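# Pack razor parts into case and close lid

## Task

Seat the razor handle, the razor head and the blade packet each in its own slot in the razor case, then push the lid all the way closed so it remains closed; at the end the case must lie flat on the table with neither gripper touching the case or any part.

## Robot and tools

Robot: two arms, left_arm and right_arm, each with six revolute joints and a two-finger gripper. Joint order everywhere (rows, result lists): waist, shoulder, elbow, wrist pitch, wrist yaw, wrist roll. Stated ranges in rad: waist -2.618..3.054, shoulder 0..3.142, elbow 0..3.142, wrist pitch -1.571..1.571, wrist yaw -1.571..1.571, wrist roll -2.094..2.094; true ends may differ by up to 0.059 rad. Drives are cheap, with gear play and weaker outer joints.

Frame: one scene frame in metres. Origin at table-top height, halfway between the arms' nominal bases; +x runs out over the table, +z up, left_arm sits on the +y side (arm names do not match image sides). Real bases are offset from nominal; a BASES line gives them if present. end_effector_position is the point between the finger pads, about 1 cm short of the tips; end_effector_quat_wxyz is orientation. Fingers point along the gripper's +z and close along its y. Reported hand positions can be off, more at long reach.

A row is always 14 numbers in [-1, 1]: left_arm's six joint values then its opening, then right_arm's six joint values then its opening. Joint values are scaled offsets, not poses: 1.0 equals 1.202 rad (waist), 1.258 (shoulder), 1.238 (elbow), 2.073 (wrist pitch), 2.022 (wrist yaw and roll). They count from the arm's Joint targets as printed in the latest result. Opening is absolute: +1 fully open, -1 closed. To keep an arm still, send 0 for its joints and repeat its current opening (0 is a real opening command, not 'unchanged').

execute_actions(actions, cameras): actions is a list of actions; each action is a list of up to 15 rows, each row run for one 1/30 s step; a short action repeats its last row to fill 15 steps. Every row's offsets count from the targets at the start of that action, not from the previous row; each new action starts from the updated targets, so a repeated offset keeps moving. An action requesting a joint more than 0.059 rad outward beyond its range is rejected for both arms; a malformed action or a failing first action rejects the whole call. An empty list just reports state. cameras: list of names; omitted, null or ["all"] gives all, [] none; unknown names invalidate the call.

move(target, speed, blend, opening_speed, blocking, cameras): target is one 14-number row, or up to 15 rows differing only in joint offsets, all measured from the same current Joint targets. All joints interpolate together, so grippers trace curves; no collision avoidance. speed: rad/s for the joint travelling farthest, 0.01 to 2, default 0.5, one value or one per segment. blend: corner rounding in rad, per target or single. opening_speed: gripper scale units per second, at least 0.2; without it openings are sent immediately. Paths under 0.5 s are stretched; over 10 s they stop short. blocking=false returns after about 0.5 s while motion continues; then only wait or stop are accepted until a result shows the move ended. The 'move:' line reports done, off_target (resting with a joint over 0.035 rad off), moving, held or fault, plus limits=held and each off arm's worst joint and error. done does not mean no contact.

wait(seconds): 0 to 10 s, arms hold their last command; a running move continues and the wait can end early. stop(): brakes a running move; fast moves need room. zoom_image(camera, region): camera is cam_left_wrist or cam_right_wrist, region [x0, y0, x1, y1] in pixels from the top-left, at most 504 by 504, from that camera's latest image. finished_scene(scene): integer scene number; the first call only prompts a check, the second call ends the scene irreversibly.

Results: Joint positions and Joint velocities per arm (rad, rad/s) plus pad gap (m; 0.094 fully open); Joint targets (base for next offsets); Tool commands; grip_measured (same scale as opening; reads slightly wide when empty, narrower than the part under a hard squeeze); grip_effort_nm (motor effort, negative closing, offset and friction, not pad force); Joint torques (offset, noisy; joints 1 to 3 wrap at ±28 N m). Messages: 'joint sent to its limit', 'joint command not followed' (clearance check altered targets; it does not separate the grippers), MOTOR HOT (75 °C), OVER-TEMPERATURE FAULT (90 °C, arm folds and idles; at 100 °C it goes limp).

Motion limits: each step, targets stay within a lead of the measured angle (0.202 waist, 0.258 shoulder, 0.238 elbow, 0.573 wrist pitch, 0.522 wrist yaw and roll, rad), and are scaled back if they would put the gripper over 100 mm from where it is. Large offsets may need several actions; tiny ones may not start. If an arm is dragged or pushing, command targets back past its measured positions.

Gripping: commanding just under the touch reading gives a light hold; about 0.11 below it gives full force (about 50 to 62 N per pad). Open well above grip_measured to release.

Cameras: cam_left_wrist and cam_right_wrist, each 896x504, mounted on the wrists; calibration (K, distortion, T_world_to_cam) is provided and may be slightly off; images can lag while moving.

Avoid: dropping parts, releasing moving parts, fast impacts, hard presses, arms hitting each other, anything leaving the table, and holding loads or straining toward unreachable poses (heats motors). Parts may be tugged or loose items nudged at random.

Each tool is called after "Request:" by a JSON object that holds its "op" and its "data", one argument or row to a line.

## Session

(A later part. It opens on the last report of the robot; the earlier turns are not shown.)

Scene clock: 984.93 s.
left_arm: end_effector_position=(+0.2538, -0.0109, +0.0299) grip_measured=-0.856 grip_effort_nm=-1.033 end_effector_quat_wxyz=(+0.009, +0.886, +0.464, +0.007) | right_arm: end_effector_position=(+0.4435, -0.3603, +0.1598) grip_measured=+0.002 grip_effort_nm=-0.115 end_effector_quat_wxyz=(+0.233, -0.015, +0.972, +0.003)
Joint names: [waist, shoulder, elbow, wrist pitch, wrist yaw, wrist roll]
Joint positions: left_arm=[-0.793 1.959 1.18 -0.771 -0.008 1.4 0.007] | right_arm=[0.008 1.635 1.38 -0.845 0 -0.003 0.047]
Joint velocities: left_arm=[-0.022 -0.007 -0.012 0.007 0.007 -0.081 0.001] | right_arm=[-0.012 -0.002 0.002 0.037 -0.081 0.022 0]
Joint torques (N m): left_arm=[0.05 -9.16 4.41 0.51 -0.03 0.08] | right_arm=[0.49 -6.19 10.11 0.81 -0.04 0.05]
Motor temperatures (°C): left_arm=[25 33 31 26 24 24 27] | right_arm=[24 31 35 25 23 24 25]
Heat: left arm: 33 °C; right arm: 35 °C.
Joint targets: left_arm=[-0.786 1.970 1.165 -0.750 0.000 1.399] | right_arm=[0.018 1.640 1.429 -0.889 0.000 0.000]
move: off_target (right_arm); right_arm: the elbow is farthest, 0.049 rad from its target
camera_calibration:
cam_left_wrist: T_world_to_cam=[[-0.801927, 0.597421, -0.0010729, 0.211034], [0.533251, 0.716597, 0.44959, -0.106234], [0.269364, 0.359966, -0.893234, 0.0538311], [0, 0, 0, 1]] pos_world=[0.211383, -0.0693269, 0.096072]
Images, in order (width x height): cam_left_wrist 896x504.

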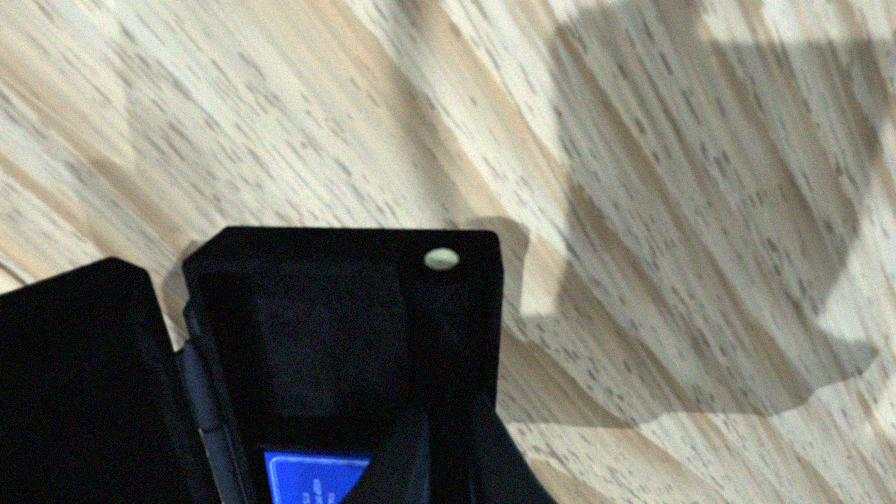

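Request:
{"op": "move", "data": {
  "target": [0,0,0,-0.025,0,0,-0.92,0,0,0,0,0,0,0],
  "speed": 0.1,
  "cameras": ["cam_left_wrist"]
}}

Request:
{"op": "zoom_image", "data": {
  "camera": "cam_left_wrist",
  "region": [340, 200, 560, 340]
}}

Scene clock: 992.47 s.
left_arm: end_effector_position=(+0.2530, -0.0101, +0.0299) grip_measured=-0.856 grip_effort_nm=-1.043 end_effector_quat_wxyz=(+0.007, +0.886, +0.464, +0.006) | right_arm: end_effector_position=(+0.4435, -0.3603, +0.1598) grip_measured=+0.002 grip_effort_nm=-0.115 end_effector_quat_wxyz=(+0.233, -0.015, +0.972, +0.003)
Joint names: [waist, shoulder, elbow, wrist pitch, wrist yaw, wrist roll]
Joint positions: left_arm=[-0.793 1.959 1.18 -0.775 -0.008 1.4 0.007] | right_arm=[0.008 1.635 1.38 -0.845 0 -0.003 0.047]
Joint velocities: left_arm=[0.022 -0.022 -0.012 -0.081 0.051 -0.022 0] | right_arm=[0.012 -0.007 0.007 -0.037 0.007 -0.007 0.001]
Joint torques (N m): left_arm=[0.23 -9.03 4.45 -0.01 -0.01 0.11] | right_arm=[0.5 -6.23 10.11 0.82 -0.03 0.05]
Motor temperatures (°C): left_arm=[25 32 30 26 24 24 27] | right_arm=[24 31 35 25 23 24 25]
Heat: left arm: 32 °C; right arm: 35 °C.
Joint targets: left_arm=[-0.786 1.970 1.165 -0.802 0.000 1.399] | right_arm=[0.018 1.640 1.429 -0.889 0.000 0.000]
move: off_target (right_arm); right_arm: the elbow is farthest, 0.049 rad from its target
camera_calibration:
cam_left_wrist: T_world_to_cam=[[-0.801923, 0.597417, 0.00348587, 0.209764], [0.534727, 0.715145, 0.450149, -0.106769], [0.266434, 0.362849, -0.892946, 0.054505], [0, 0, 0, 1]] pos_world=[0.210785, -0.068738, 0.0960011]
Images, in order (width x height): cam_left_wrist 896x504.

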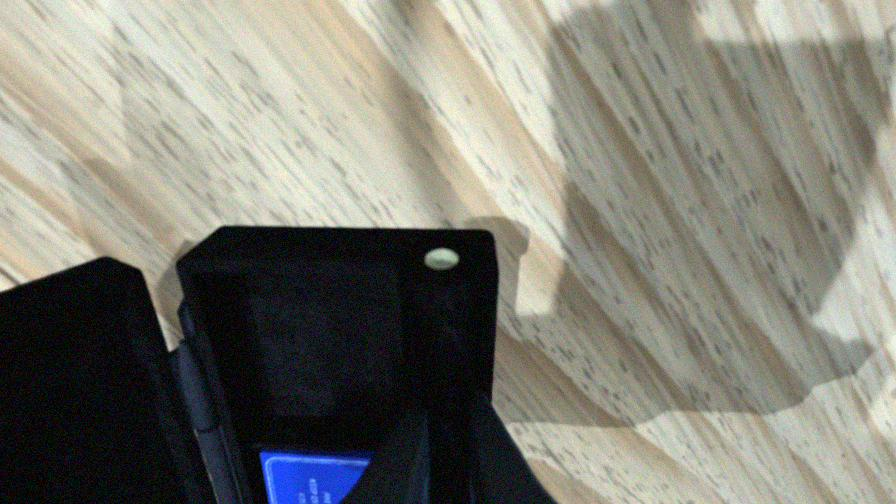

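Scaled by 2.291 from the camera's 896x504 image, which has a finer 1280x720 frame.

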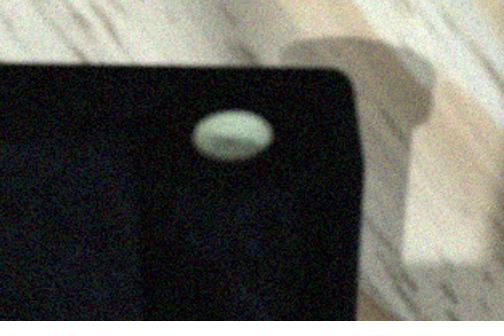

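Request:
{"op": "move", "data": {
  "target": [0,0,0,-0.004,0,0,-0.92,0,0,0,0,0,0,0],
  "speed": 0.1,
  "cameras": []
}}

Request:
{"op": "move", "data": {
  "target": [0,0.011,-0.012,0.0,0,0,-0.92,0,0,0,0,0,0,0],
  "speed": 0.05,
  "cameras": ["cam_left_wrist"]
}}

Request:
{"op": "zoom_image", "data": {
  "camera": "cam_left_wrist",
  "region": [340, 200, 560, 340]
}}

Scene clock: 999.90 s.
left_arm: end_effector_position=(+0.2519, -0.0090, +0.0299) grip_measured=-0.856 grip_effort_nm=-1.033 end_effector_quat_wxyz=(+0.004, +0.886, +0.464, +0.006) | right_arm: end_effector_position=(+0.4435, -0.3603, +0.1598) grip_measured=+0.002 grip_effort_nm=-0.115 end_effector_quat_wxyz=(+0.233, -0.015, +0.972, +0.003)
Joint names: [waist, shoulder, elbow, wrist pitch, wrist yaw, wrist roll]
Joint positions: left_arm=[-0.793 1.959 1.18 -0.781 -0.008 1.4 0.007] | right_arm=[0.008 1.635 1.38 -0.845 0 -0.003 0.047]
Joint velocities: left_arm=[0.012 -0.012 -0.012 -0.066 -0.037 -0.051 -0.001] | right_arm=[0.007 0.007 0.002 -0.051 -0.007 0.007 0]
Joint torques (N m): left_arm=[0.01 -9.17 4.52 -0.03 -0.02 0.08] | right_arm=[0.55 -6.22 10.1 0.81 -0.03 0.06]
Motor temperatures (°C): left_arm=[25 32 30 26 24 24 27] | right_arm=[24 30 35 25 23 24 25]
Heat: left arm: 32 °C; right arm: 35 °C.
Joint targets: left_arm=[-0.786 1.970 1.165 -0.810 0.000 1.399] | right_arm=[0.018 1.640 1.429 -0.889 0.000 0.000]
move: off_target (right_arm); right_arm: the elbow is farthest, 0.049 rad from its target
No camera images: "cameras" was empty.

Scene clock: 1000.60 s.
left_arm: end_effector_position=(+0.2515, -0.0086, +0.0295) grip_measured=-0.856 grip_effort_nm=-1.038 end_effector_quat_wxyz=(+0.003, +0.886, +0.464, +0.005) | right_arm: end_effector_position=(+0.4435, -0.3603, +0.1598) grip_measured=+0.002 grip_effort_nm=-0.110 end_effector_quat_wxyz=(+0.233, -0.015, +0.972, +0.003)
Joint names: [waist, shoulder, elbow, wrist pitch, wrist yaw, wrist roll]
Joint positions: left_arm=[-0.793 1.959 1.178 -0.781 -0.008 1.4 0.007] | right_arm=[0.008 1.635 1.38 -0.845 0 -0.003 0.047]
Joint velocities: left_arm=[-0.007 -0.007 -0.007 -0.022 -0.051 -0.007 0] | right_arm=[0.002 -0.012 -0.012 0.095 -0.037 -0.022 -0.001]
Joint torques (N m): left_arm=[0.05 -7.99 3.37 -0.03 -0.02 0.09] | right_arm=[0.51 -6.2 10.11 0.82 -0.02 0.06]
Motor temperatures (°C): left_arm=[25 32 30 26 24 24 27] | right_arm=[24 30 35 25 23 24 25]
Heat: left arm: 32 °C; right arm: 35 °C.
Joint targets: left_arm=[-0.786 1.984 1.150 -0.810 0.000 1.399] | right_arm=[0.018 1.640 1.429 -0.889 0.000 0.000]
move: off_target (right_arm); right_arm: the elbow is farthest, 0.049 rad from its target
camera_calibration:
cam_left_wrist: T_world_to_cam=[[-0.801883, 0.597378, 0.0110836, 0.207444], [0.53719, 0.712721, 0.45106, -0.107531], [0.261554, 0.367651, -0.892425, 0.0553054], [0, 0, 0, 1]] pos_world=[0.209645, -0.0676165, 0.0955595]
Images, in order (width x height): cam_left_wrist 896x504.

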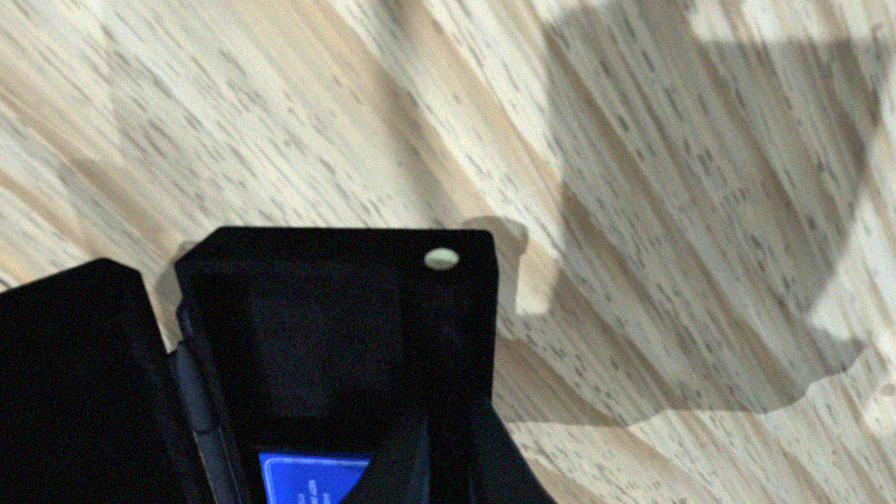

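Scaled by 2.291 from the camera's 896x504 image, which has a finer 1280x720 frame.

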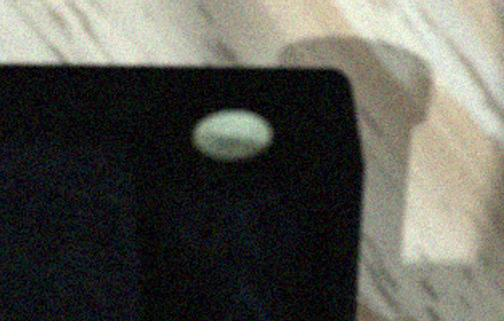

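Request:
{"op": "move", "data": {
  "target": [-0.008,-0.0575,0.067,-0.007,0,0,-0.92,0,0,0,0,0,0,0],
  "speed": 0.1,
  "cameras": ["cam_left_wrist"]
}}

Request:
{"op": "zoom_image", "data": {
  "camera": "cam_left_wrist",
  "region": [340, 200, 560, 340]
}}

Scene clock: 1022.60 s.
left_arm: end_effector_position=(+0.2539, -0.0109, +0.0380) grip_measured=-0.856 grip_effort_nm=-1.033 end_effector_quat_wxyz=(+0.008, +0.886, +0.464, +0.007) | right_arm: end_effector_position=(+0.4435, -0.3603, +0.1598) grip_measured=+0.002 grip_effort_nm=-0.115 end_effector_quat_wxyz=(+0.233, -0.015, +0.972, +0.003)
Joint names: [waist, shoulder, elbow, wrist pitch, wrist yaw, wrist roll]
Joint positions: left_arm=[-0.793 1.945 1.197 -0.803 -0.008 1.4 0.007] | right_arm=[0.008 1.635 1.38 -0.845 0 -0.003 0.047]
Joint velocities: left_arm=[0.002 -0.007 0.007 -0.007 -0.051 -0.022 0.001] | right_arm=[0.002 -0.007 0.002 0.007 -0.007 0.051 -0.001]
Joint torques (N m): left_arm=[-0.49 -12.85 8.76 0.05 -0.01 0.1] | right_arm=[0.49 -6.23 10.1 0.82 -0.04 0.06]
Motor temperatures (°C): left_arm=[25 31 29 26 24 24 27] | right_arm=[24 30 35 25 23 24 25]
Heat: left arm: 31 °C; right arm: 35 °C.
Joint targets: left_arm=[-0.796 1.912 1.233 -0.824 0.000 1.399] | right_arm=[0.018 1.640 1.429 -0.889 0.000 0.000]
move: off_target (left_arm, right_arm); left_arm: the elbow is farthest, 0.036 rad from its target; right_arm: the elbow is farthest, 0.049 rad from its target
camera_calibration:
cam_left_wrist: T_world_to_cam=[[-0.801927, 0.597422, 0.000446693, 0.211089], [0.533743, 0.716114, 0.449778, -0.109978], [0.268387, 0.360927, -0.89314, 0.0612837], [0, 0, 0, 1]] pos_world=[0.21153, -0.0694715, 0.104106]
Images, in order (width x height): cam_left_wrist 896x504.

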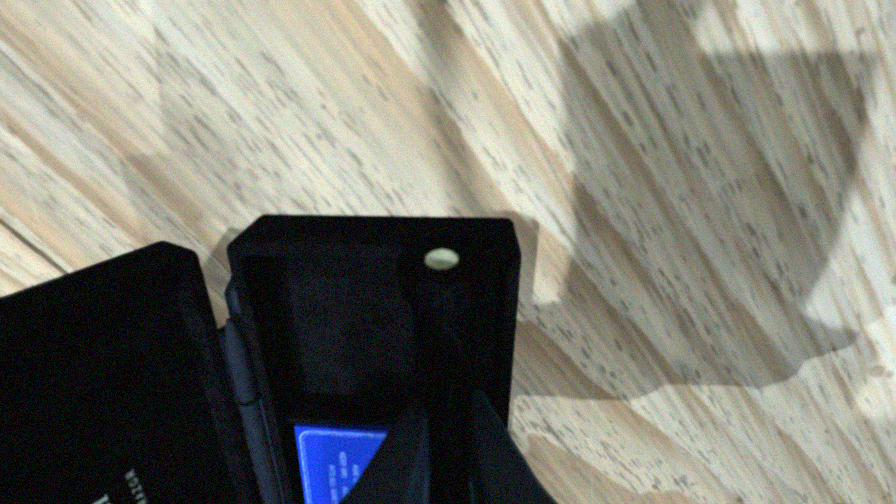

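Scaled by 2.291 from the camera's 896x504 image, which has a finer 1280x720 frame.

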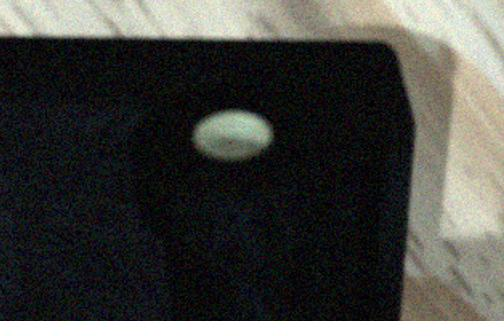

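Request:
{"op": "move", "data": {
  "target": [-0.005,0,0,-0.0105,0,0,-0.92,0,0,0,0,0,0,0],
  "speed": 0.1,
  "cameras": ["cam_left_wrist"]
}}

Request:
{"op": "zoom_image", "data": {
  "camera": "cam_left_wrist",
  "region": [340, 200, 560, 340]
}}

Scene clock: 1035.30 s.
left_arm: end_effector_position=(+0.2498, -0.0069, +0.0379) grip_measured=-0.856 grip_effort_nm=-1.038 end_effector_quat_wxyz=(-0.003, +0.886, +0.464, +0.003) | right_arm: end_effector_position=(+0.4435, -0.3603, +0.1598) grip_measured=+0.002 grip_effort_nm=-0.110 end_effector_quat_wxyz=(+0.233, -0.015, +0.972, +0.003)
Joint names: [waist, shoulder, elbow, wrist pitch, wrist yaw, wrist roll]
Joint positions: left_arm=[-0.793 1.945 1.197 -0.826 -0.008 1.4 0.007] | right_arm=[0.008 1.635 1.38 -0.845 0 -0.003 0.047]
Joint velocities: left_arm=[0.002 -0.032 0.002 -0.022 -0.051 -0.066 -0.001] | right_arm=[0.022 -0.002 0.007 -0.022 0.007 0.037 0]
Joint torques (N m): left_arm=[-0.55 -12.75 8.73 -0.01 0 0.09] | right_arm=[0.53 -6.24 10.1 0.81 -0.03 0.07]
Motor temperatures (°C): left_arm=[25 33 30 26 24 24 27] | right_arm=[24 30 35 25 23 24 25]
Heat: left arm: 33 °C; right arm: 35 °C.
Joint targets: left_arm=[-0.802 1.912 1.233 -0.846 0.000 1.399] | right_arm=[0.018 1.640 1.429 -0.889 0.000 0.000]
move: off_target (left_arm, right_arm); left_arm: the elbow is farthest, 0.036 rad from its target; right_arm: the elbow is farthest, 0.049 rad from its target
camera_calibration:
cam_left_wrist: T_world_to_cam=[[-0.801733, 0.597231, 0.0232385, 0.204508], [0.541142, 0.708833, 0.452462, -0.112657], [0.253752, 0.375329, -0.891481, 0.0645851], [0, 0, 0, 1]] pos_world=[0.208535, -0.0665245, 0.103797]
Images, in order (width x height): cam_left_wrist 896x504.

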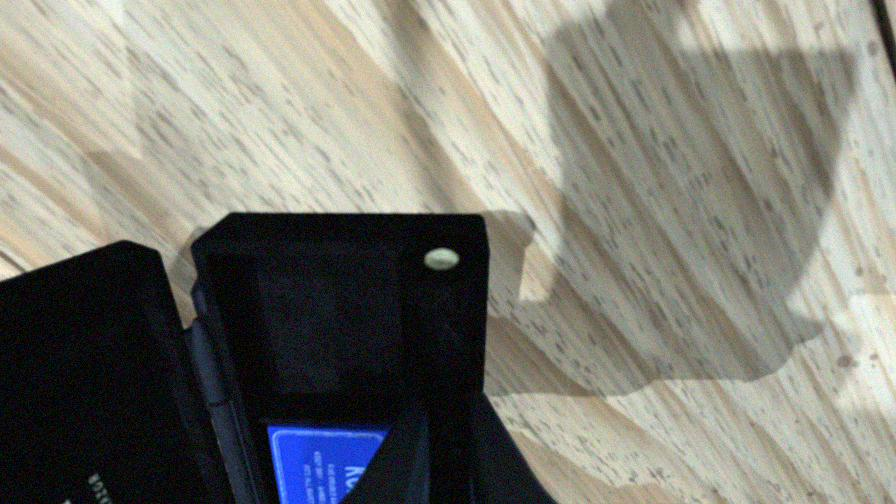

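Scaled by 2.291 from the camera's 896x504 image, which has a finer 1280x720 frame.

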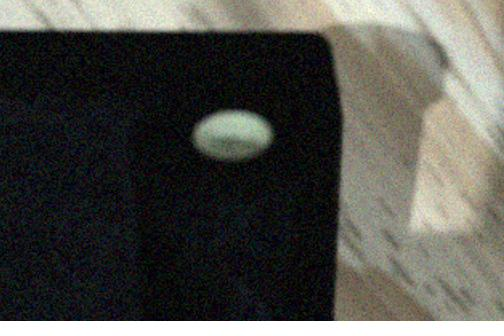

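Request:
{"op": "move", "data": {
  "target": [-0.009,0.0485,-0.0477,0.0320,0,0,-0.92,0,0,0,0,0,0,0],
  "speed": 0.1,
  "cameras": ["cam_left_wrist"]
}}

Request:
{"op": "zoom_image", "data": {
  "camera": "cam_left_wrist",
  "region": [340, 200, 560, 340]
}}

Scene clock: 1045.40 s.
left_arm: end_effector_position=(+0.2490, -0.0098, +0.0309) grip_measured=-0.856 grip_effort_nm=-1.038 end_effector_quat_wxyz=(-0.002, +0.888, +0.460, +0.004) | right_arm: end_effector_position=(+0.4435, -0.3603, +0.1598) grip_measured=+0.002 grip_effort_nm=-0.110 end_effector_quat_wxyz=(+0.233, -0.015, +0.972, +0.003)
Joint names: [waist, shoulder, elbow, wrist pitch, wrist yaw, wrist roll]
Joint positions: left_arm=[-0.8 1.962 1.189 -0.8 -0.008 1.4 0.007] | right_arm=[0.008 1.635 1.38 -0.845 0 -0.003 0.047]
Joint velocities: left_arm=[-0.027 -0.012 -0.007 0.007 -0.051 -0.051 0] | right_arm=[-0.007 -0.012 -0.007 0.022 -0.11 0.051 0.001]
Joint torques (N m): left_arm=[-0.55 -9.14 4.52 0.45 -0.03 0.1] | right_arm=[0.51 -6.22 10.1 0.82 -0.05 0.05]
Motor temperatures (°C): left_arm=[25 34 30 26 24 24 27] | right_arm=[24 30 35 25 23 24 25]
Heat: left arm: 34 °C; right arm: 35 °C.
Joint targets: left_arm=[-0.813 1.973 1.174 -0.780 0.000 1.399] | right_arm=[0.018 1.640 1.429 -0.889 0.000 0.000]
move: off_target (right_arm); right_arm: the elbow is farthest, 0.049 rad from its target
camera_calibration:
cam_left_wrist: T_world_to_cam=[[-0.797153, 0.603387, 0.0217193, 0.204715], [0.546072, 0.705152, 0.45229, -0.108281], [0.25759, 0.372405, -0.891606, 0.0586031], [0, 0, 0, 1]] pos_world=[0.207222, -0.0689917, 0.096779]
Images, in order (width x height): cam_left_wrist 896x504.

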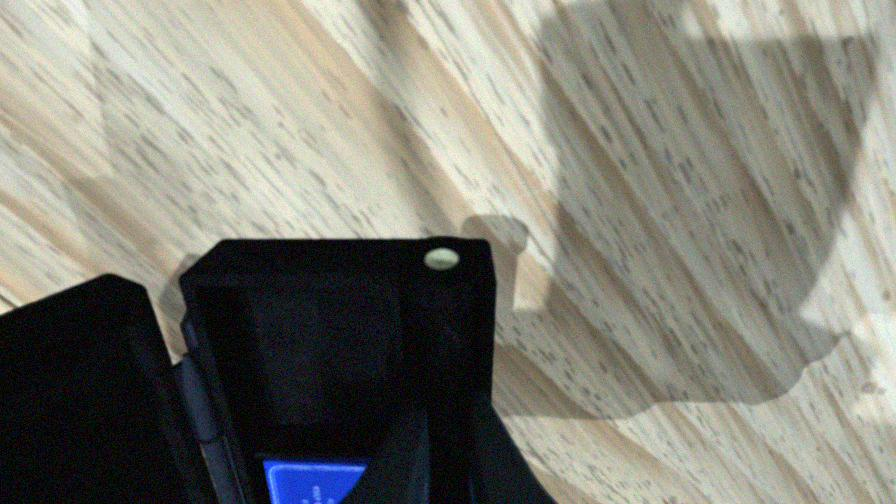

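Scaled by 2.291 from the camera's 896x504 image, which has a finer 1280x720 frame.

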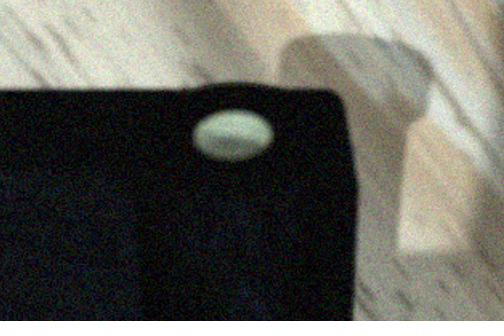

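Request:
{"op": "move", "data": {
  "target": [0.031,-0.046,0.0573,-0.030,0,0,-0.92,0,0,0,0,0,0,0],
  "speed": 0.1,
  "cameras": ["cam_left_wrist"]
}}

Request:
{"op": "zoom_image", "data": {
  "camera": "cam_left_wrist",
  "region": [340, 200, 560, 340]
}}

Scene clock: 1070.63 s.
left_arm: end_effector_position=(+0.2562, -0.0081, +0.0402) grip_measured=-0.857 grip_effort_nm=-1.038 end_effector_quat_wxyz=(+0.004, +0.883, +0.468, +0.006) | right_arm: end_effector_position=(+0.4435, -0.3603, +0.1598) grip_measured=+0.002 grip_effort_nm=-0.110 end_effector_quat_wxyz=(+0.233, -0.015, +0.972, +0.003)
Joint names: [waist, shoulder, elbow, wrist pitch, wrist yaw, wrist roll]
Joint positions: left_arm=[-0.782 1.947 1.209 -0.821 -0.008 1.4 0.007] | right_arm=[0.008 1.635 1.38 -0.845 0 -0.003 0.047]
Joint velocities: left_arm=[0.002 -0.012 -0.007 0.037 -0.022 -0.051 0.001] | right_arm=[-0.007 -0.012 0.012 0.051 -0.007 -0.022 0]
Joint torques (N m): left_arm=[0.36 -12.77 8.76 0.02 -0.02 0.06] | right_arm=[0.49 -6.2 10.09 0.82 -0.03 0.06]
Motor temperatures (°C): left_arm=[25 32 29 26 24 24 27] | right_arm=[24 30 35 25 23 24 25]
Heat: left arm: 32 °C; right arm: 35 °C.
Joint targets: left_arm=[-0.776 1.915 1.245 -0.842 0.000 1.399] | right_arm=[0.018 1.640 1.429 -0.889 0.000 0.000]
move: off_target (left_arm, right_arm); left_arm: the elbow is farthest, 0.036 rad from its target; right_arm: the elbow is farthest, 0.049 rad from its target
camera_calibration:
cam_left_wrist: T_world_to_cam=[[-0.808272, 0.588754, 0.00804458, 0.212571], [0.52851, 0.719408, 0.450699, -0.112911], [0.259563, 0.368539, -0.89264, 0.0638983], [0, 0, 0, 1]] pos_world=[0.214904, -0.0674717, 0.106217]
Images, in order (width x height): cam_left_wrist 896x504.

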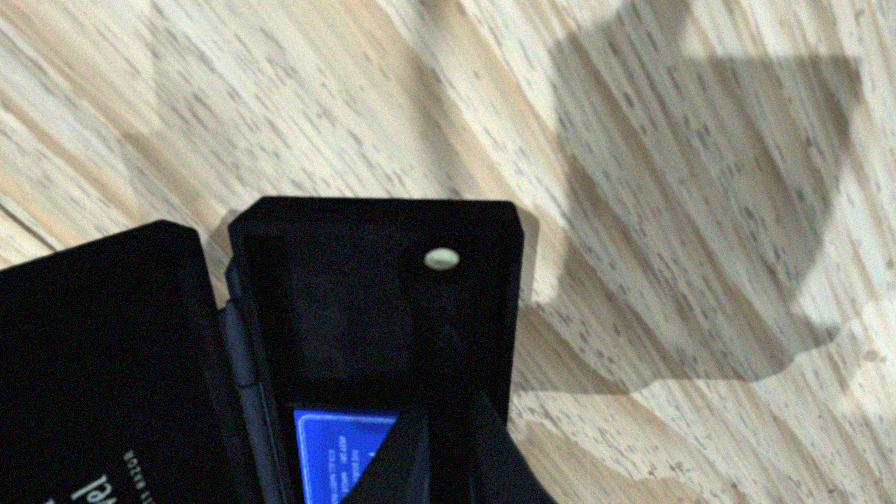

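Scaled by 2.291 from the camera's 896x504 image, which has a finer 1280x720 frame.

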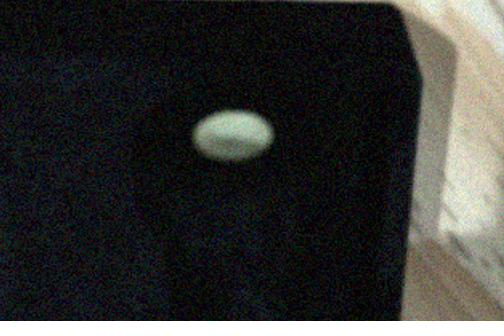

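Request:
{"op": "move", "data": {
  "target": [-0.007,0,0,-0.0120,0,0,-0.92,0,0,0,0,0,0,0],
  "speed": 0.1,
  "cameras": []
}}

Request:
{"op": "move", "data": {
  "target": [0,0.0485,-0.0525,0.0225,0,0,-0.92,0,0,0,0,0,0,0],
  "speed": 0.1,
  "cameras": ["cam_left_wrist"]
}}

Request:
{"op": "zoom_image", "data": {
  "camera": "cam_left_wrist",
  "region": [340, 200, 560, 340]
}}

Scene clock: 1084.27 s.
left_arm: end_effector_position=(+0.2516, -0.0036, +0.0402) grip_measured=-0.857 grip_effort_nm=-1.038 end_effector_quat_wxyz=(-0.008, +0.884, +0.468, +0.002) | right_arm: end_effector_position=(+0.4435, -0.3603, +0.1598) grip_measured=+0.002 grip_effort_nm=-0.110 end_effector_quat_wxyz=(+0.233, -0.015, +0.972, +0.003)
Joint names: [waist, shoulder, elbow, wrist pitch, wrist yaw, wrist roll]
Joint positions: left_arm=[-0.782 1.947 1.209 -0.847 -0.008 1.4 0.007] | right_arm=[0.008 1.635 1.38 -0.845 0 -0.003 0.047]
Joint velocities: left_arm=[-0.022 -0.002 -0.002 0.037 -0.051 0.007 0] | right_arm=[-0.007 -0.007 0.002 0.007 -0.022 -0.037 0.001]
Joint torques (N m): left_arm=[-0.42 -12.71 8.87 0.01 -0.02 0.07] | right_arm=[0.54 -6.2 10.11 0.82 -0.03 0.06]
Motor temperatures (°C): left_arm=[25 33 30 26 24 24 27] | right_arm=[24 30 36 25 23 24 25]
Heat: left arm: 33 °C; right arm: 36 °C.
Joint targets: left_arm=[-0.784 1.915 1.245 -0.867 0.000 1.399] | right_arm=[0.018 1.640 1.429 -0.889 0.000 0.000]
move: off_target (left_arm, right_arm); left_arm: the elbow is farthest, 0.036 rad from its target; right_arm: the elbow is farthest, 0.049 rad from its target
No camera images: "cameras" was empty.

Scene clock: 1085.27 s.
left_arm: end_effector_position=(+0.2493, -0.0015, +0.0335) grip_measured=-0.857 grip_effort_nm=-1.033 end_effector_quat_wxyz=(-0.015, +0.881, +0.474, +0.000) | right_arm: end_effector_position=(+0.4435, -0.3603, +0.1598) grip_measured=+0.002 grip_effort_nm=-0.110 end_effector_quat_wxyz=(+0.233, -0.015, +0.972, +0.003)
Joint names: [waist, shoulder, elbow, wrist pitch, wrist yaw, wrist roll]
Joint positions: left_arm=[-0.782 1.961 1.198 -0.837 -0.008 1.388 0.007] | right_arm=[0.008 1.635 1.38 -0.845 0 -0.003 0.047]
Joint velocities: left_arm=[0.012 0.002 -0.017 0.022 -0.022 -0.051 0] | right_arm=[-0.002 -0.007 -0.002 0.037 0.022 -0.007 0]
Joint torques (N m): left_arm=[-0.35 -8.76 4.25 0.33 -0.01 0.1] | right_arm=[0.54 -6.22 10.11 0.83 -0.03 0.07]
Motor temperatures (°C): left_arm=[25 33 30 26 24 24 27] | right_arm=[24 30 36 25 23 24 25]
Heat: left arm: 33 °C; right arm: 36 °C.
Joint targets: left_arm=[-0.784 1.976 1.180 -0.820 0.000 1.399] | right_arm=[0.018 1.640 1.429 -0.889 0.000 0.000]
move: off_target (right_arm); right_arm: the elbow is farthest, 0.049 rad from its target
camera_calibration:
cam_left_wrist: T_world_to_cam=[[-0.81464, 0.578027, 0.0473866, 0.203414], [0.532669, 0.713384, 0.455354, -0.112235], [0.229402, 0.396191, -0.889049, 0.0647231], [0, 0, 0, 1]] pos_world=[0.210645, -0.063155, 0.0990094]
Images, in order (width x height): cam_left_wrist 896x504.

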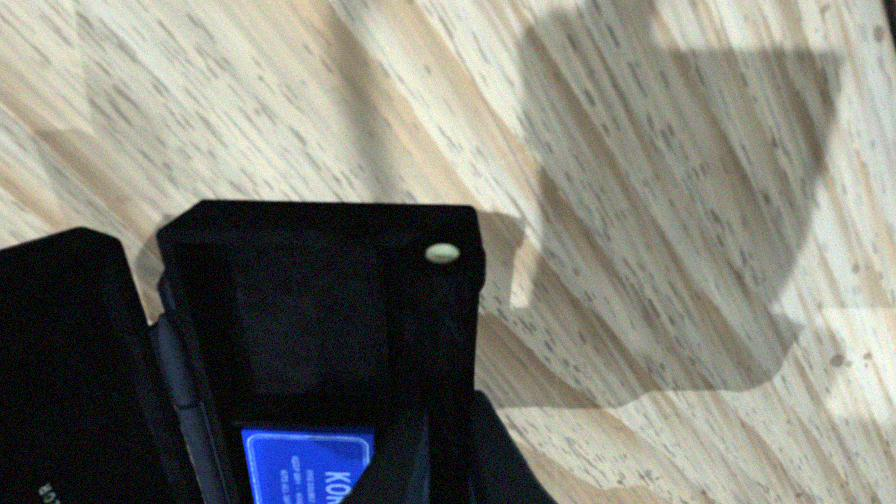

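Scaled by 2.291 from the camera's 896x504 image, which has a finer 1280x720 frame.

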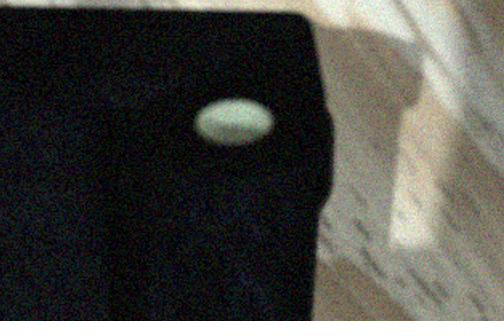

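Request:
{"op": "move", "data": {
  "target": [0,0,0,0.0085,0,0,-0.92,0,0,0,0,0,0,0],
  "speed": 0.05,
  "cameras": ["cam_left_wrist"]
}}

Request:
{"op": "zoom_image", "data": {
  "camera": "cam_left_wrist",
  "region": [340, 200, 560, 340]
}}

Scene clock: 1093.57 s.
left_arm: end_effector_position=(+0.2496, -0.0018, +0.0335) grip_measured=-0.857 grip_effort_nm=-1.038 end_effector_quat_wxyz=(-0.014, +0.881, +0.474, +0.000) | right_arm: end_effector_position=(+0.4435, -0.3603, +0.1598) grip_measured=+0.002 grip_effort_nm=-0.110 end_effector_quat_wxyz=(+0.233, -0.015, +0.972, +0.003)
Joint names: [waist, shoulder, elbow, wrist pitch, wrist yaw, wrist roll]
Joint positions: left_arm=[-0.782 1.961 1.198 -0.835 -0.008 1.388 0.007] | right_arm=[0.008 1.635 1.38 -0.845 0 -0.003 0.047]
Joint velocities: left_arm=[-0.007 -0.007 -0.007 -0.037 -0.022 -0.022 0] | right_arm=[0.007 -0.027 -0.007 0.125 -0.051 0.022 -0.001]
Joint torques (N m): left_arm=[-0.44 -8.79 4.22 0.55 -0.03 0.09] | right_arm=[0.51 -6.22 10.11 0.82 -0.03 0.06]
Motor temperatures (°C): left_arm=[25 33 30 26 24 24 27] | right_arm=[24 30 36 25 23 24 25]
Heat: left arm: 33 °C; right arm: 36 °C.
Joint targets: left_arm=[-0.784 1.976 1.180 -0.803 0.000 1.399] | right_arm=[0.018 1.640 1.429 -0.889 0.000 0.000]
move: off_target (right_arm); right_arm: the elbow is farthest, 0.049 rad from its target
camera_calibration:
cam_left_wrist: T_world_to_cam=[[-0.814692, 0.578077, 0.0458714, 0.203855], [0.532166, 0.713869, 0.455183, -0.112055], [0.230385, 0.395245, -0.889216, 0.0645141], [0, 0, 0, 1]] pos_world=[0.210848, -0.0633497, 0.0990215]
Images, in order (width x height): cam_left_wrist 896x504.

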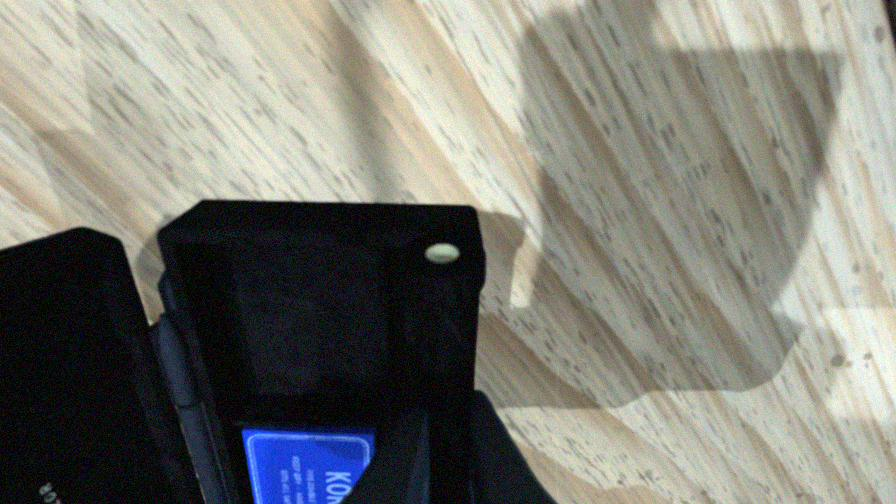

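Scaled by 2.291 from the camera's 896x504 image, which has a finer 1280x720 frame.

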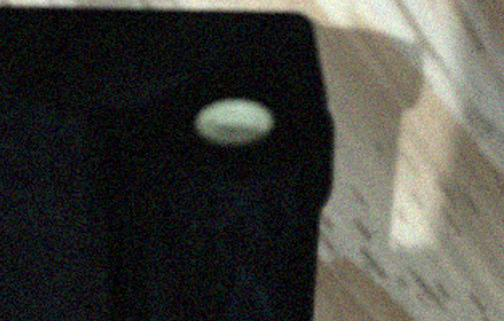

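Continue pitching out.

Request:
{"op": "move", "data": {
  "target": [0,0,0,0.0065,0,0,-0.92,0,0,0,0,0,0,0],
  "speed": 0.05,
  "cameras": ["cam_left_wrist"]
}}

Request:
{"op": "zoom_image", "data": {
  "camera": "cam_left_wrist",
  "region": [340, 200, 560, 340]
}}

Scene clock: 1098.70 s.
left_arm: end_effector_position=(+0.2541, -0.0061, +0.0329) grip_measured=-0.857 grip_effort_nm=-1.043 end_effector_quat_wxyz=(-0.002, +0.883, +0.469, +0.004) | right_arm: end_effector_position=(+0.4435, -0.3603, +0.1598) grip_measured=+0.002 grip_effort_nm=-0.110 end_effector_quat_wxyz=(+0.233, -0.015, +0.972, +0.003)
Joint names: [waist, shoulder, elbow, wrist pitch, wrist yaw, wrist roll]
Joint positions: left_arm=[-0.782 1.962 1.198 -0.809 -0.008 1.399 0.007] | right_arm=[0.008 1.635 1.38 -0.845 0 -0.003 0.047]
Joint velocities: left_arm=[-0.002 -0.002 -0.002 -0.037 -0.051 0.051 0.001] | right_arm=[-0.007 0.007 -0.017 -0.007 -0.081 -0.037 0]
Joint torques (N m): left_arm=[-0.34 -8.98 4.23 0.45 -0.02 0.11] | right_arm=[0.53 -6.24 10.09 0.82 -0.03 0.06]
Motor temperatures (°C): left_arm=[25 32 29 26 24 24 27] | right_arm=[24 30 36 25 23 24 25]
Heat: left arm: 32 °C; right arm: 36 °C.
Joint targets: left_arm=[-0.784 1.976 1.180 -0.789 0.000 1.399] | right_arm=[0.018 1.640 1.429 -0.889 0.000 0.000]
move: off_target (right_arm); right_arm: the elbow is farthest, 0.049 rad from its target
camera_calibration:
cam_left_wrist: T_world_to_cam=[[-0.809027, 0.587371, 0.0217063, 0.209499], [0.531897, 0.715904, 0.452291, -0.110912], [0.250123, 0.377461, -0.891606, 0.0596307], [0, 0, 0, 1]] pos_world=[0.213569, -0.0661598, 0.0987842]
Images, in order (width x height): cam_left_wrist 896x504.

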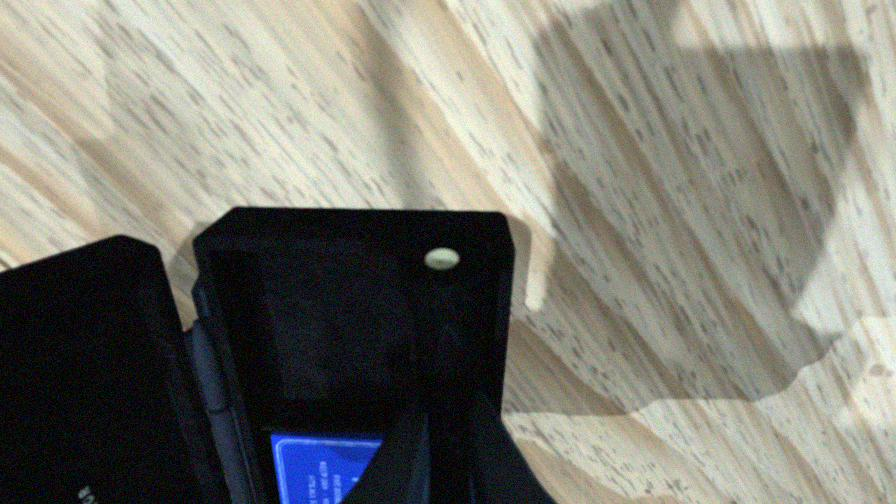

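Scaled by 2.291 from the camera's 896x504 image, which has a finer 1280x720 frame.

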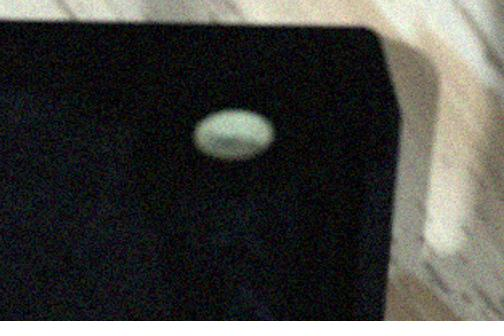

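Request:
{"op": "move", "data": {
  "target": [-0.008,0,0,-0.0260,0,0,-0.92,0,0,0,0,0,0,0],
  "speed": 0.1,
  "cameras": ["cam_left_wrist"]
}}

Request:
{"op": "zoom_image", "data": {
  "camera": "cam_left_wrist",
  "region": [340, 200, 560, 340]
}}

Scene clock: 1105.80 s.
left_arm: end_effector_position=(+0.2519, -0.0040, +0.0329) grip_measured=-0.857 grip_effort_nm=-1.033 end_effector_quat_wxyz=(-0.008, +0.884, +0.468, +0.002) | right_arm: end_effector_position=(+0.4435, -0.3603, +0.1598) grip_measured=+0.002 grip_effort_nm=-0.110 end_effector_quat_wxyz=(+0.233, -0.015, +0.972, +0.003)
Joint names: [waist, shoulder, elbow, wrist pitch, wrist yaw, wrist roll]
Joint positions: left_arm=[-0.782 1.962 1.198 -0.821 -0.008 1.4 0.007] | right_arm=[0.008 1.635 1.38 -0.845 0 -0.003 0.047]
Joint velocities: left_arm=[0.012 -0.002 -0.012 -0.022 -0.007 0.007 0] | right_arm=[0.007 -0.017 0.007 -0.051 0.037 0.022 -0.001]
Joint torques (N m): left_arm=[-0.58 -8.95 4.15 -0.05 -0.01 0.08] | right_arm=[0.51 -6.2 10.1 0.83 -0.03 0.07]
Motor temperatures (°C): left_arm=[25 32 29 26 24 24 27] | right_arm=[24 30 36 25 23 24 25]
Heat: left arm: 32 °C; right arm: 36 °C.
Joint targets: left_arm=[-0.794 1.976 1.180 -0.843 0.000 1.399] | right_arm=[0.018 1.640 1.429 -0.889 0.000 0.000]
move: off_target (right_arm); right_arm: the elbow is farthest, 0.049 rad from its target
camera_calibration:
cam_left_wrist: T_world_to_cam=[[-0.807879, 0.588375, 0.0338712, 0.205792], [0.537003, 0.711228, 0.453632, -0.11262], [0.242816, 0.384669, -0.890545, 0.0612407], [0, 0, 0, 1]] pos_world=[0.211862, -0.0645417, 0.0986552]
Images, in order (width x height): cam_left_wrist 896x504.

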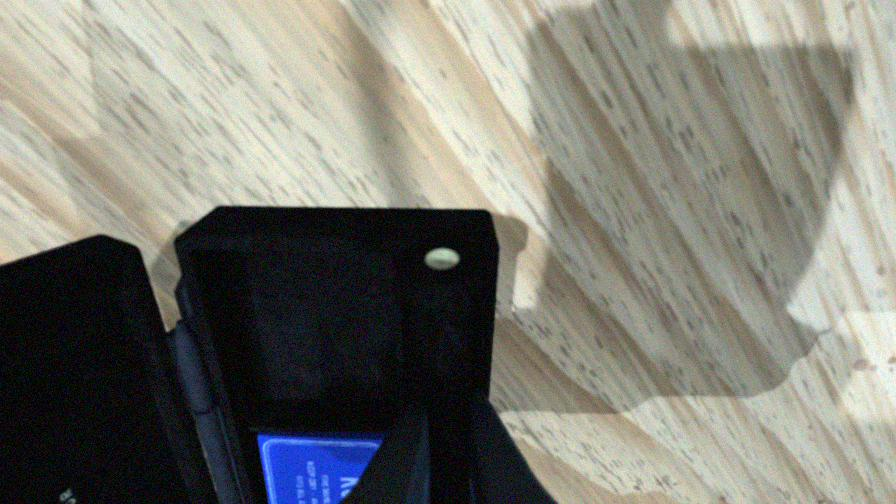

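Scaled by 2.291 from the camera's 896x504 image, which has a finer 1280x720 frame.

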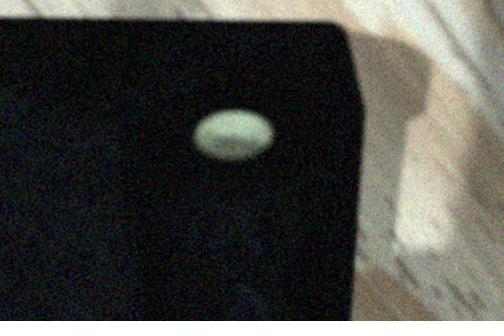

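Request:
{"op": "move", "data": {
  "target": [-0.004,0.012,0,0.002,0,0,-0.92,0,0,0,0,0,0,0],
  "speed": 0.05,
  "cameras": ["cam_left_wrist"]
}}

Request:
{"op": "zoom_image", "data": {
  "camera": "cam_left_wrist",
  "region": [340, 200, 560, 340]
}}

Scene clock: 1114.87 s.
left_arm: end_effector_position=(+0.2506, -0.0034, +0.0296) grip_measured=-0.857 grip_effort_nm=-1.033 end_effector_quat_wxyz=(-0.013, +0.884, +0.468, +0.000) | right_arm: end_effector_position=(+0.4435, -0.3603, +0.1598) grip_measured=+0.002 grip_effort_nm=-0.110 end_effector_quat_wxyz=(+0.233, -0.015, +0.972, +0.003)
Joint names: [waist, shoulder, elbow, wrist pitch, wrist yaw, wrist roll]
Joint positions: left_arm=[-0.784 1.973 1.198 -0.821 -0.008 1.4 0.007] | right_arm=[0.008 1.635 1.38 -0.845 0 -0.003 0.047]
Joint velocities: left_arm=[-0.002 0.002 0.002 -0.066 -0.051 0.037 0.001] | right_arm=[0.007 0.017 -0.002 -0.022 -0.037 -0.022 -0.001]
Joint torques (N m): left_arm=[-0.69 -8.65 4.25 -0.03 -0.03 0.09] | right_arm=[0.54 -6.2 10.13 0.82 -0.04 0.06]
Motor temperatures (°C): left_arm=[25 31 29 26 24 24 27] | right_arm=[24 30 36 25 23 24 25]
Heat: left arm: 31 °C; right arm: 36 °C.
Joint targets: left_arm=[-0.798 1.991 1.180 -0.839 0.000 1.399] | right_arm=[0.018 1.640 1.429 -0.889 0.000 0.000]
move: off_target (right_arm); right_arm: the elbow is farthest, 0.049 rad from its target
camera_calibration:
cam_left_wrist: T_world_to_cam=[[-0.806673, 0.589321, 0.0445, 0.20382], [0.541601, 0.707015, 0.454751, -0.111984], [0.236532, 0.390936, -0.889506, 0.0598942], [0, 0, 0, 1]] pos_world=[0.2109, -0.0643555, 0.0951312]
Images, in order (width x height): cam_left_wrist 896x504.

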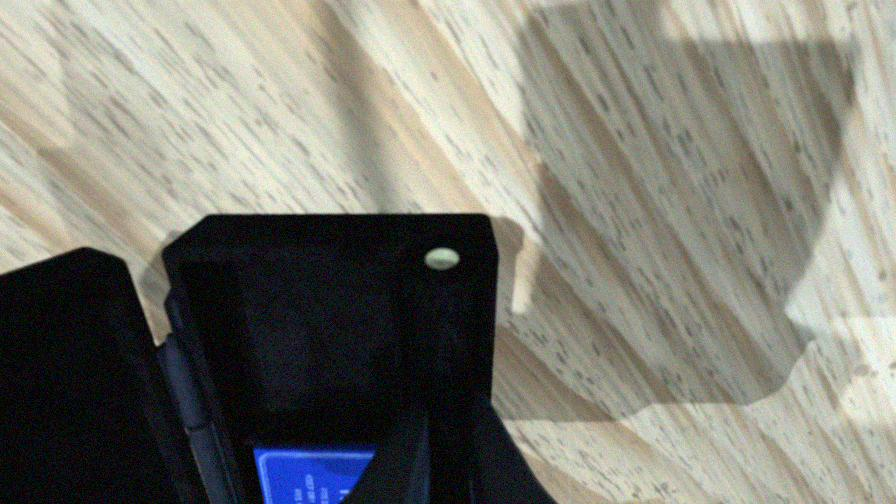

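Scaled by 2.291 from the camera's 896x504 image, which has a finer 1280x720 frame.

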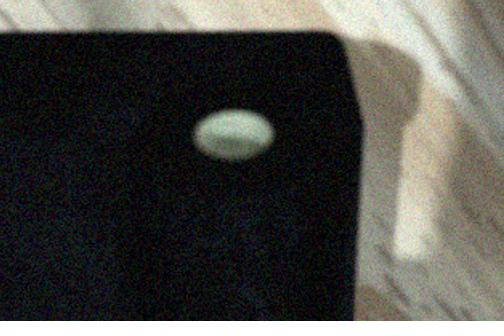

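Request:
{"op": "move", "data": {
  "target": [-0.006,0.0,0,0.0,0,0,-0.92,0,0,0,0,0,0,0],
  "speed": 0.05,
  "cameras": []
}}

Request:
{"op": "move", "data": {
  "target": [0,0.009,-0.004,0.004,0,0,-0.92,0,0,0,0,0,0,0],
  "speed": 0.05,
  "cameras": ["cam_left_wrist"]
}}

Request:
{"op": "zoom_image", "data": {
  "camera": "cam_left_wrist",
  "region": [340, 200, 560, 340]
}}

Scene clock: 1127.07 s.
left_arm: end_effector_position=(+0.2492, -0.0049, +0.0296) grip_measured=-0.857 grip_effort_nm=-1.033 end_effector_quat_wxyz=(-0.013, +0.885, +0.465, +0.000) | right_arm: end_effector_position=(+0.4435, -0.3603, +0.1598) grip_measured=+0.002 grip_effort_nm=-0.115 end_effector_quat_wxyz=(+0.233, -0.015, +0.972, +0.003)
Joint names: [waist, shoulder, elbow, wrist pitch, wrist yaw, wrist roll]
Joint positions: left_arm=[-0.79 1.973 1.198 -0.821 -0.008 1.4 0.007] | right_arm=[0.008 1.635 1.38 -0.845 0 -0.003 0.047]
Joint velocities: left_arm=[-0.002 0.012 0.012 0.066 -0.007 -0.037 -0.001] | right_arm=[-0.022 -0.017 -0.017 -0.022 0.007 -0.051 0]
Joint torques (N m): left_arm=[-0.8 -8.61 4.21 -0.01 0.01 0.1] | right_arm=[0.53 -6.24 10.09 0.81 -0.04 0.07]
Motor temperatures (°C): left_arm=[25 32 29 25 24 24 27] | right_arm=[24 30 36 25 23 24 25]
Heat: left arm: 32 °C; right arm: 36 °C.
Joint targets: left_arm=[-0.806 1.991 1.180 -0.839 0.000 1.399] | right_arm=[0.018 1.640 1.429 -0.889 0.000 0.000]
move: off_target (right_arm); right_arm: the elbow is farthest, 0.049 rad from its target
No camera images: "cameras" was empty.

Scene clock: 1127.77 s.
left_arm: end_effector_position=(+0.2492, -0.0049, +0.0296) grip_measured=-0.857 grip_effort_nm=-1.038 end_effector_quat_wxyz=(-0.013, +0.885, +0.465, +0.000) | right_arm: end_effector_position=(+0.4435, -0.3603, +0.1598) grip_measured=+0.002 grip_effort_nm=-0.115 end_effector_quat_wxyz=(+0.233, -0.015, +0.972, +0.003)
Joint names: [waist, shoulder, elbow, wrist pitch, wrist yaw, wrist roll]
Joint positions: left_arm=[-0.79 1.973 1.198 -0.821 -0.008 1.4 0.007] | right_arm=[0.008 1.635 1.38 -0.845 0 -0.003 0.047]
Joint velocities: left_arm=[0.002 -0.022 -0.002 0.022 0.007 -0.037 0] | right_arm=[-0.012 0.022 -0.002 -0.007 -0.125 0.007 -0.001]
Joint torques (N m): left_arm=[-0.81 -7.83 3.77 0.07 -0.03 0.07] | right_arm=[0.59 -6.23 10.11 0.82 -0.03 0.05]
Motor temperatures (°C): left_arm=[25 32 29 25 24 24 27] | right_arm=[24 30 36 25 23 24 25]
Heat: left arm: 32 °C; right arm: 36 °C.
Joint targets: left_arm=[-0.806 2.002 1.175 -0.831 0.000 1.399] | right_arm=[0.018 1.640 1.429 -0.889 0.000 0.000]
move: off_target (right_arm); right_arm: the elbow is farthest, 0.049 rad from its target
camera_calibration:
cam_left_wrist: T_world_to_cam=[[-0.803041, 0.594259, 0.0445, 0.202668], [0.545929, 0.703678, 0.454751, -0.111265], [0.238926, 0.389478, -0.889506, 0.0602045], [0, 0, 0, 1]] pos_world=[0.209109, -0.0655911, 0.0951312]
Images, in order (width x height): cam_left_wrist 896x504.

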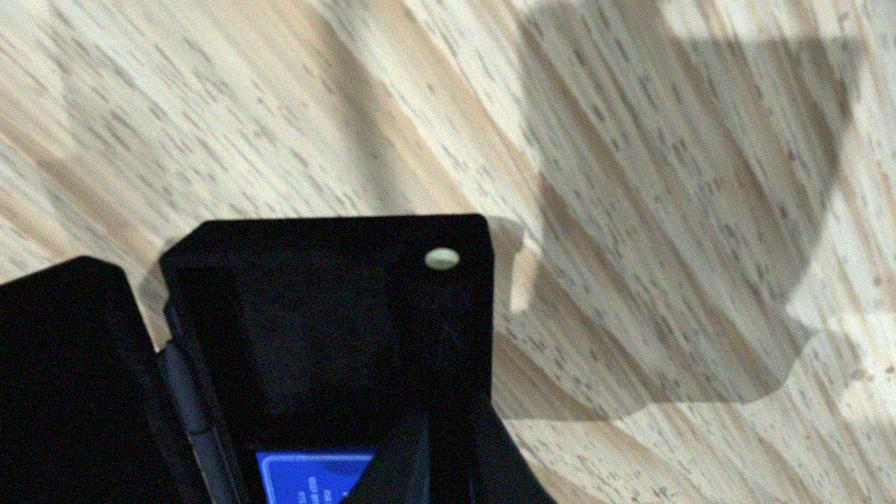

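Scaled by 2.291 from the camera's 896x504 image, which has a finer 1280x720 frame.

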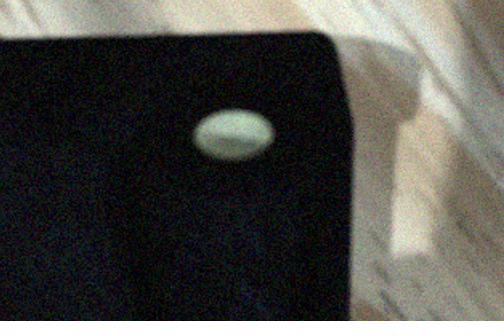

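Request:
{"op": "move", "data": {
  "target": [0,-0.054,0.004,-0.004,0,0,-0.92,0,0,0,0,0,0,0],
  "speed": 0.1,
  "cameras": []
}}

Request:
{"op": "move", "data": {
  "target": [0,0,0,0,0,0,-0.92,0,0,0,0,0,0,0],
  "speed": 0.05,
  "cameras": ["cam_left_wrist"]
}}

Request:
{"op": "zoom_image", "data": {
  "camera": "cam_left_wrist",
  "region": [340, 200, 560, 340]
}}

Scene clock: 1141.70 s.
left_arm: end_effector_position=(+0.2486, -0.0058, +0.0300) grip_measured=-0.857 grip_effort_nm=-1.043 end_effector_quat_wxyz=(-0.012, +0.886, +0.464, +0.000) | right_arm: end_effector_position=(+0.4435, -0.3603, +0.1598) grip_measured=+0.002 grip_effort_nm=-0.110 end_effector_quat_wxyz=(+0.233, -0.015, +0.972, +0.003)
Joint names: [waist, shoulder, elbow, wrist pitch, wrist yaw, wrist roll]
Joint positions: left_arm=[-0.793 1.971 1.198 -0.821 -0.008 1.4 0.007] | right_arm=[0.008 1.635 1.38 -0.845 0 -0.003 0.047]
Joint velocities: left_arm=[-0.022 0.007 -0.002 0.022 0.037 -0.022 0.001] | right_arm=[0.007 -0.007 -0.007 0.051 0.051 -0.022 0]
Joint torques (N m): left_arm=[-0.62 -13.19 4.11 -0.02 0.01 0.07] | right_arm=[0.54 -6.19 10.11 0.83 -0.03 0.06]
Motor temperatures (°C): left_arm=[25 32 29 25 24 24 27] | right_arm=[24 30 36 25 23 24 25]
Heat: left arm: 32 °C; right arm: 36 °C.
Joint targets: left_arm=[-0.806 1.934 1.180 -0.839 0.000 1.399] | right_arm=[0.018 1.640 1.429 -0.889 0.000 0.000]
move: off_target (left_arm, right_arm); left_arm: the shoulder is farthest, 0.037 rad from its target; right_arm: the elbow is farthest, 0.049 rad from its target
No camera images: "cameras" was empty.

Scene clock: 1142.20 s.
left_arm: end_effector_position=(+0.2486, -0.0058, +0.0300) grip_measured=-0.857 grip_effort_nm=-1.043 end_effector_quat_wxyz=(-0.012, +0.886, +0.464, +0.000) | right_arm: end_effector_position=(+0.4435, -0.3603, +0.1598) grip_measured=+0.002 grip_effort_nm=-0.115 end_effector_quat_wxyz=(+0.233, -0.015, +0.972, +0.003)
Joint names: [waist, shoulder, elbow, wrist pitch, wrist yaw, wrist roll]
Joint positions: left_arm=[-0.793 1.971 1.198 -0.821 -0.008 1.4 0.007] | right_arm=[0.008 1.635 1.38 -0.845 0 -0.003 0.047]
Joint velocities: left_arm=[-0.012 -0.017 -0.012 0.051 -0.007 -0.022 -0.001] | right_arm=[0.017 -0.007 0.007 -0.11 0.007 0.007 0]
Joint torques (N m): left_arm=[-0.51 -13.12 4.16 0 0.01 0.06] | right_arm=[0.53 -6.2 10.13 0.81 -0.04 0.06]
Motor temperatures (°C): left_arm=[25 32 29 25 24 24 27] | right_arm=[24 30 36 25 23 24 25]
Heat: left arm: 32 °C; right arm: 36 °C.
Joint targets: left_arm=[-0.806 1.934 1.180 -0.839 0.000 1.399] | right_arm=[0.018 1.640 1.429 -0.889 0.000 0.000]
move: off_target (left_arm, right_arm); left_arm: the shoulder is farthest, 0.037 rad from its target; right_arm: the elbow is farthest, 0.049 rad from its target
camera_calibration:
cam_left_wrist: T_world_to_cam=[[-0.801262, 0.596767, 0.0429818, 0.202333], [0.547588, 0.702489, 0.454594, -0.11097], [0.241093, 0.387786, -0.889661, 0.0605677], [0, 0, 0, 1]] pos_world=[0.208285, -0.0662781, 0.0956342]
Images, in order (width x height): cam_left_wrist 896x504.

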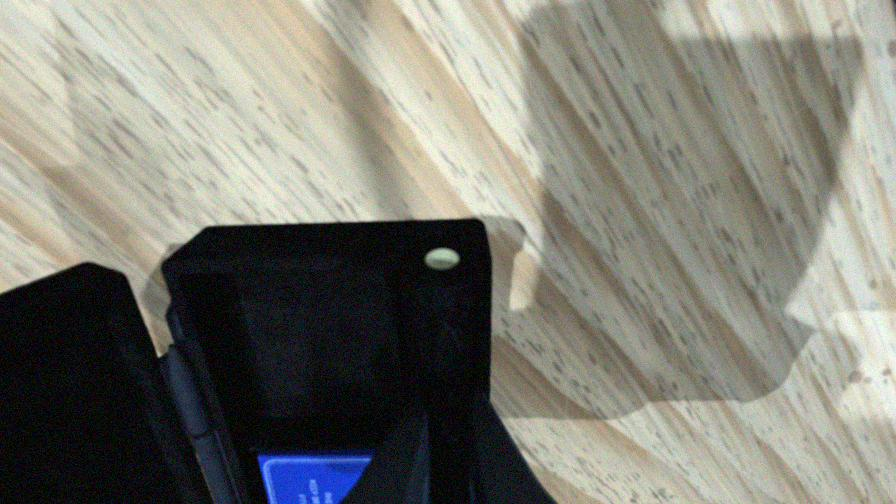

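Scaled by 2.291 from the camera's 896x504 image, which has a finer 1280x720 frame.

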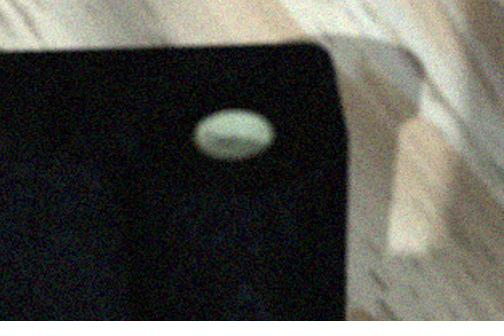

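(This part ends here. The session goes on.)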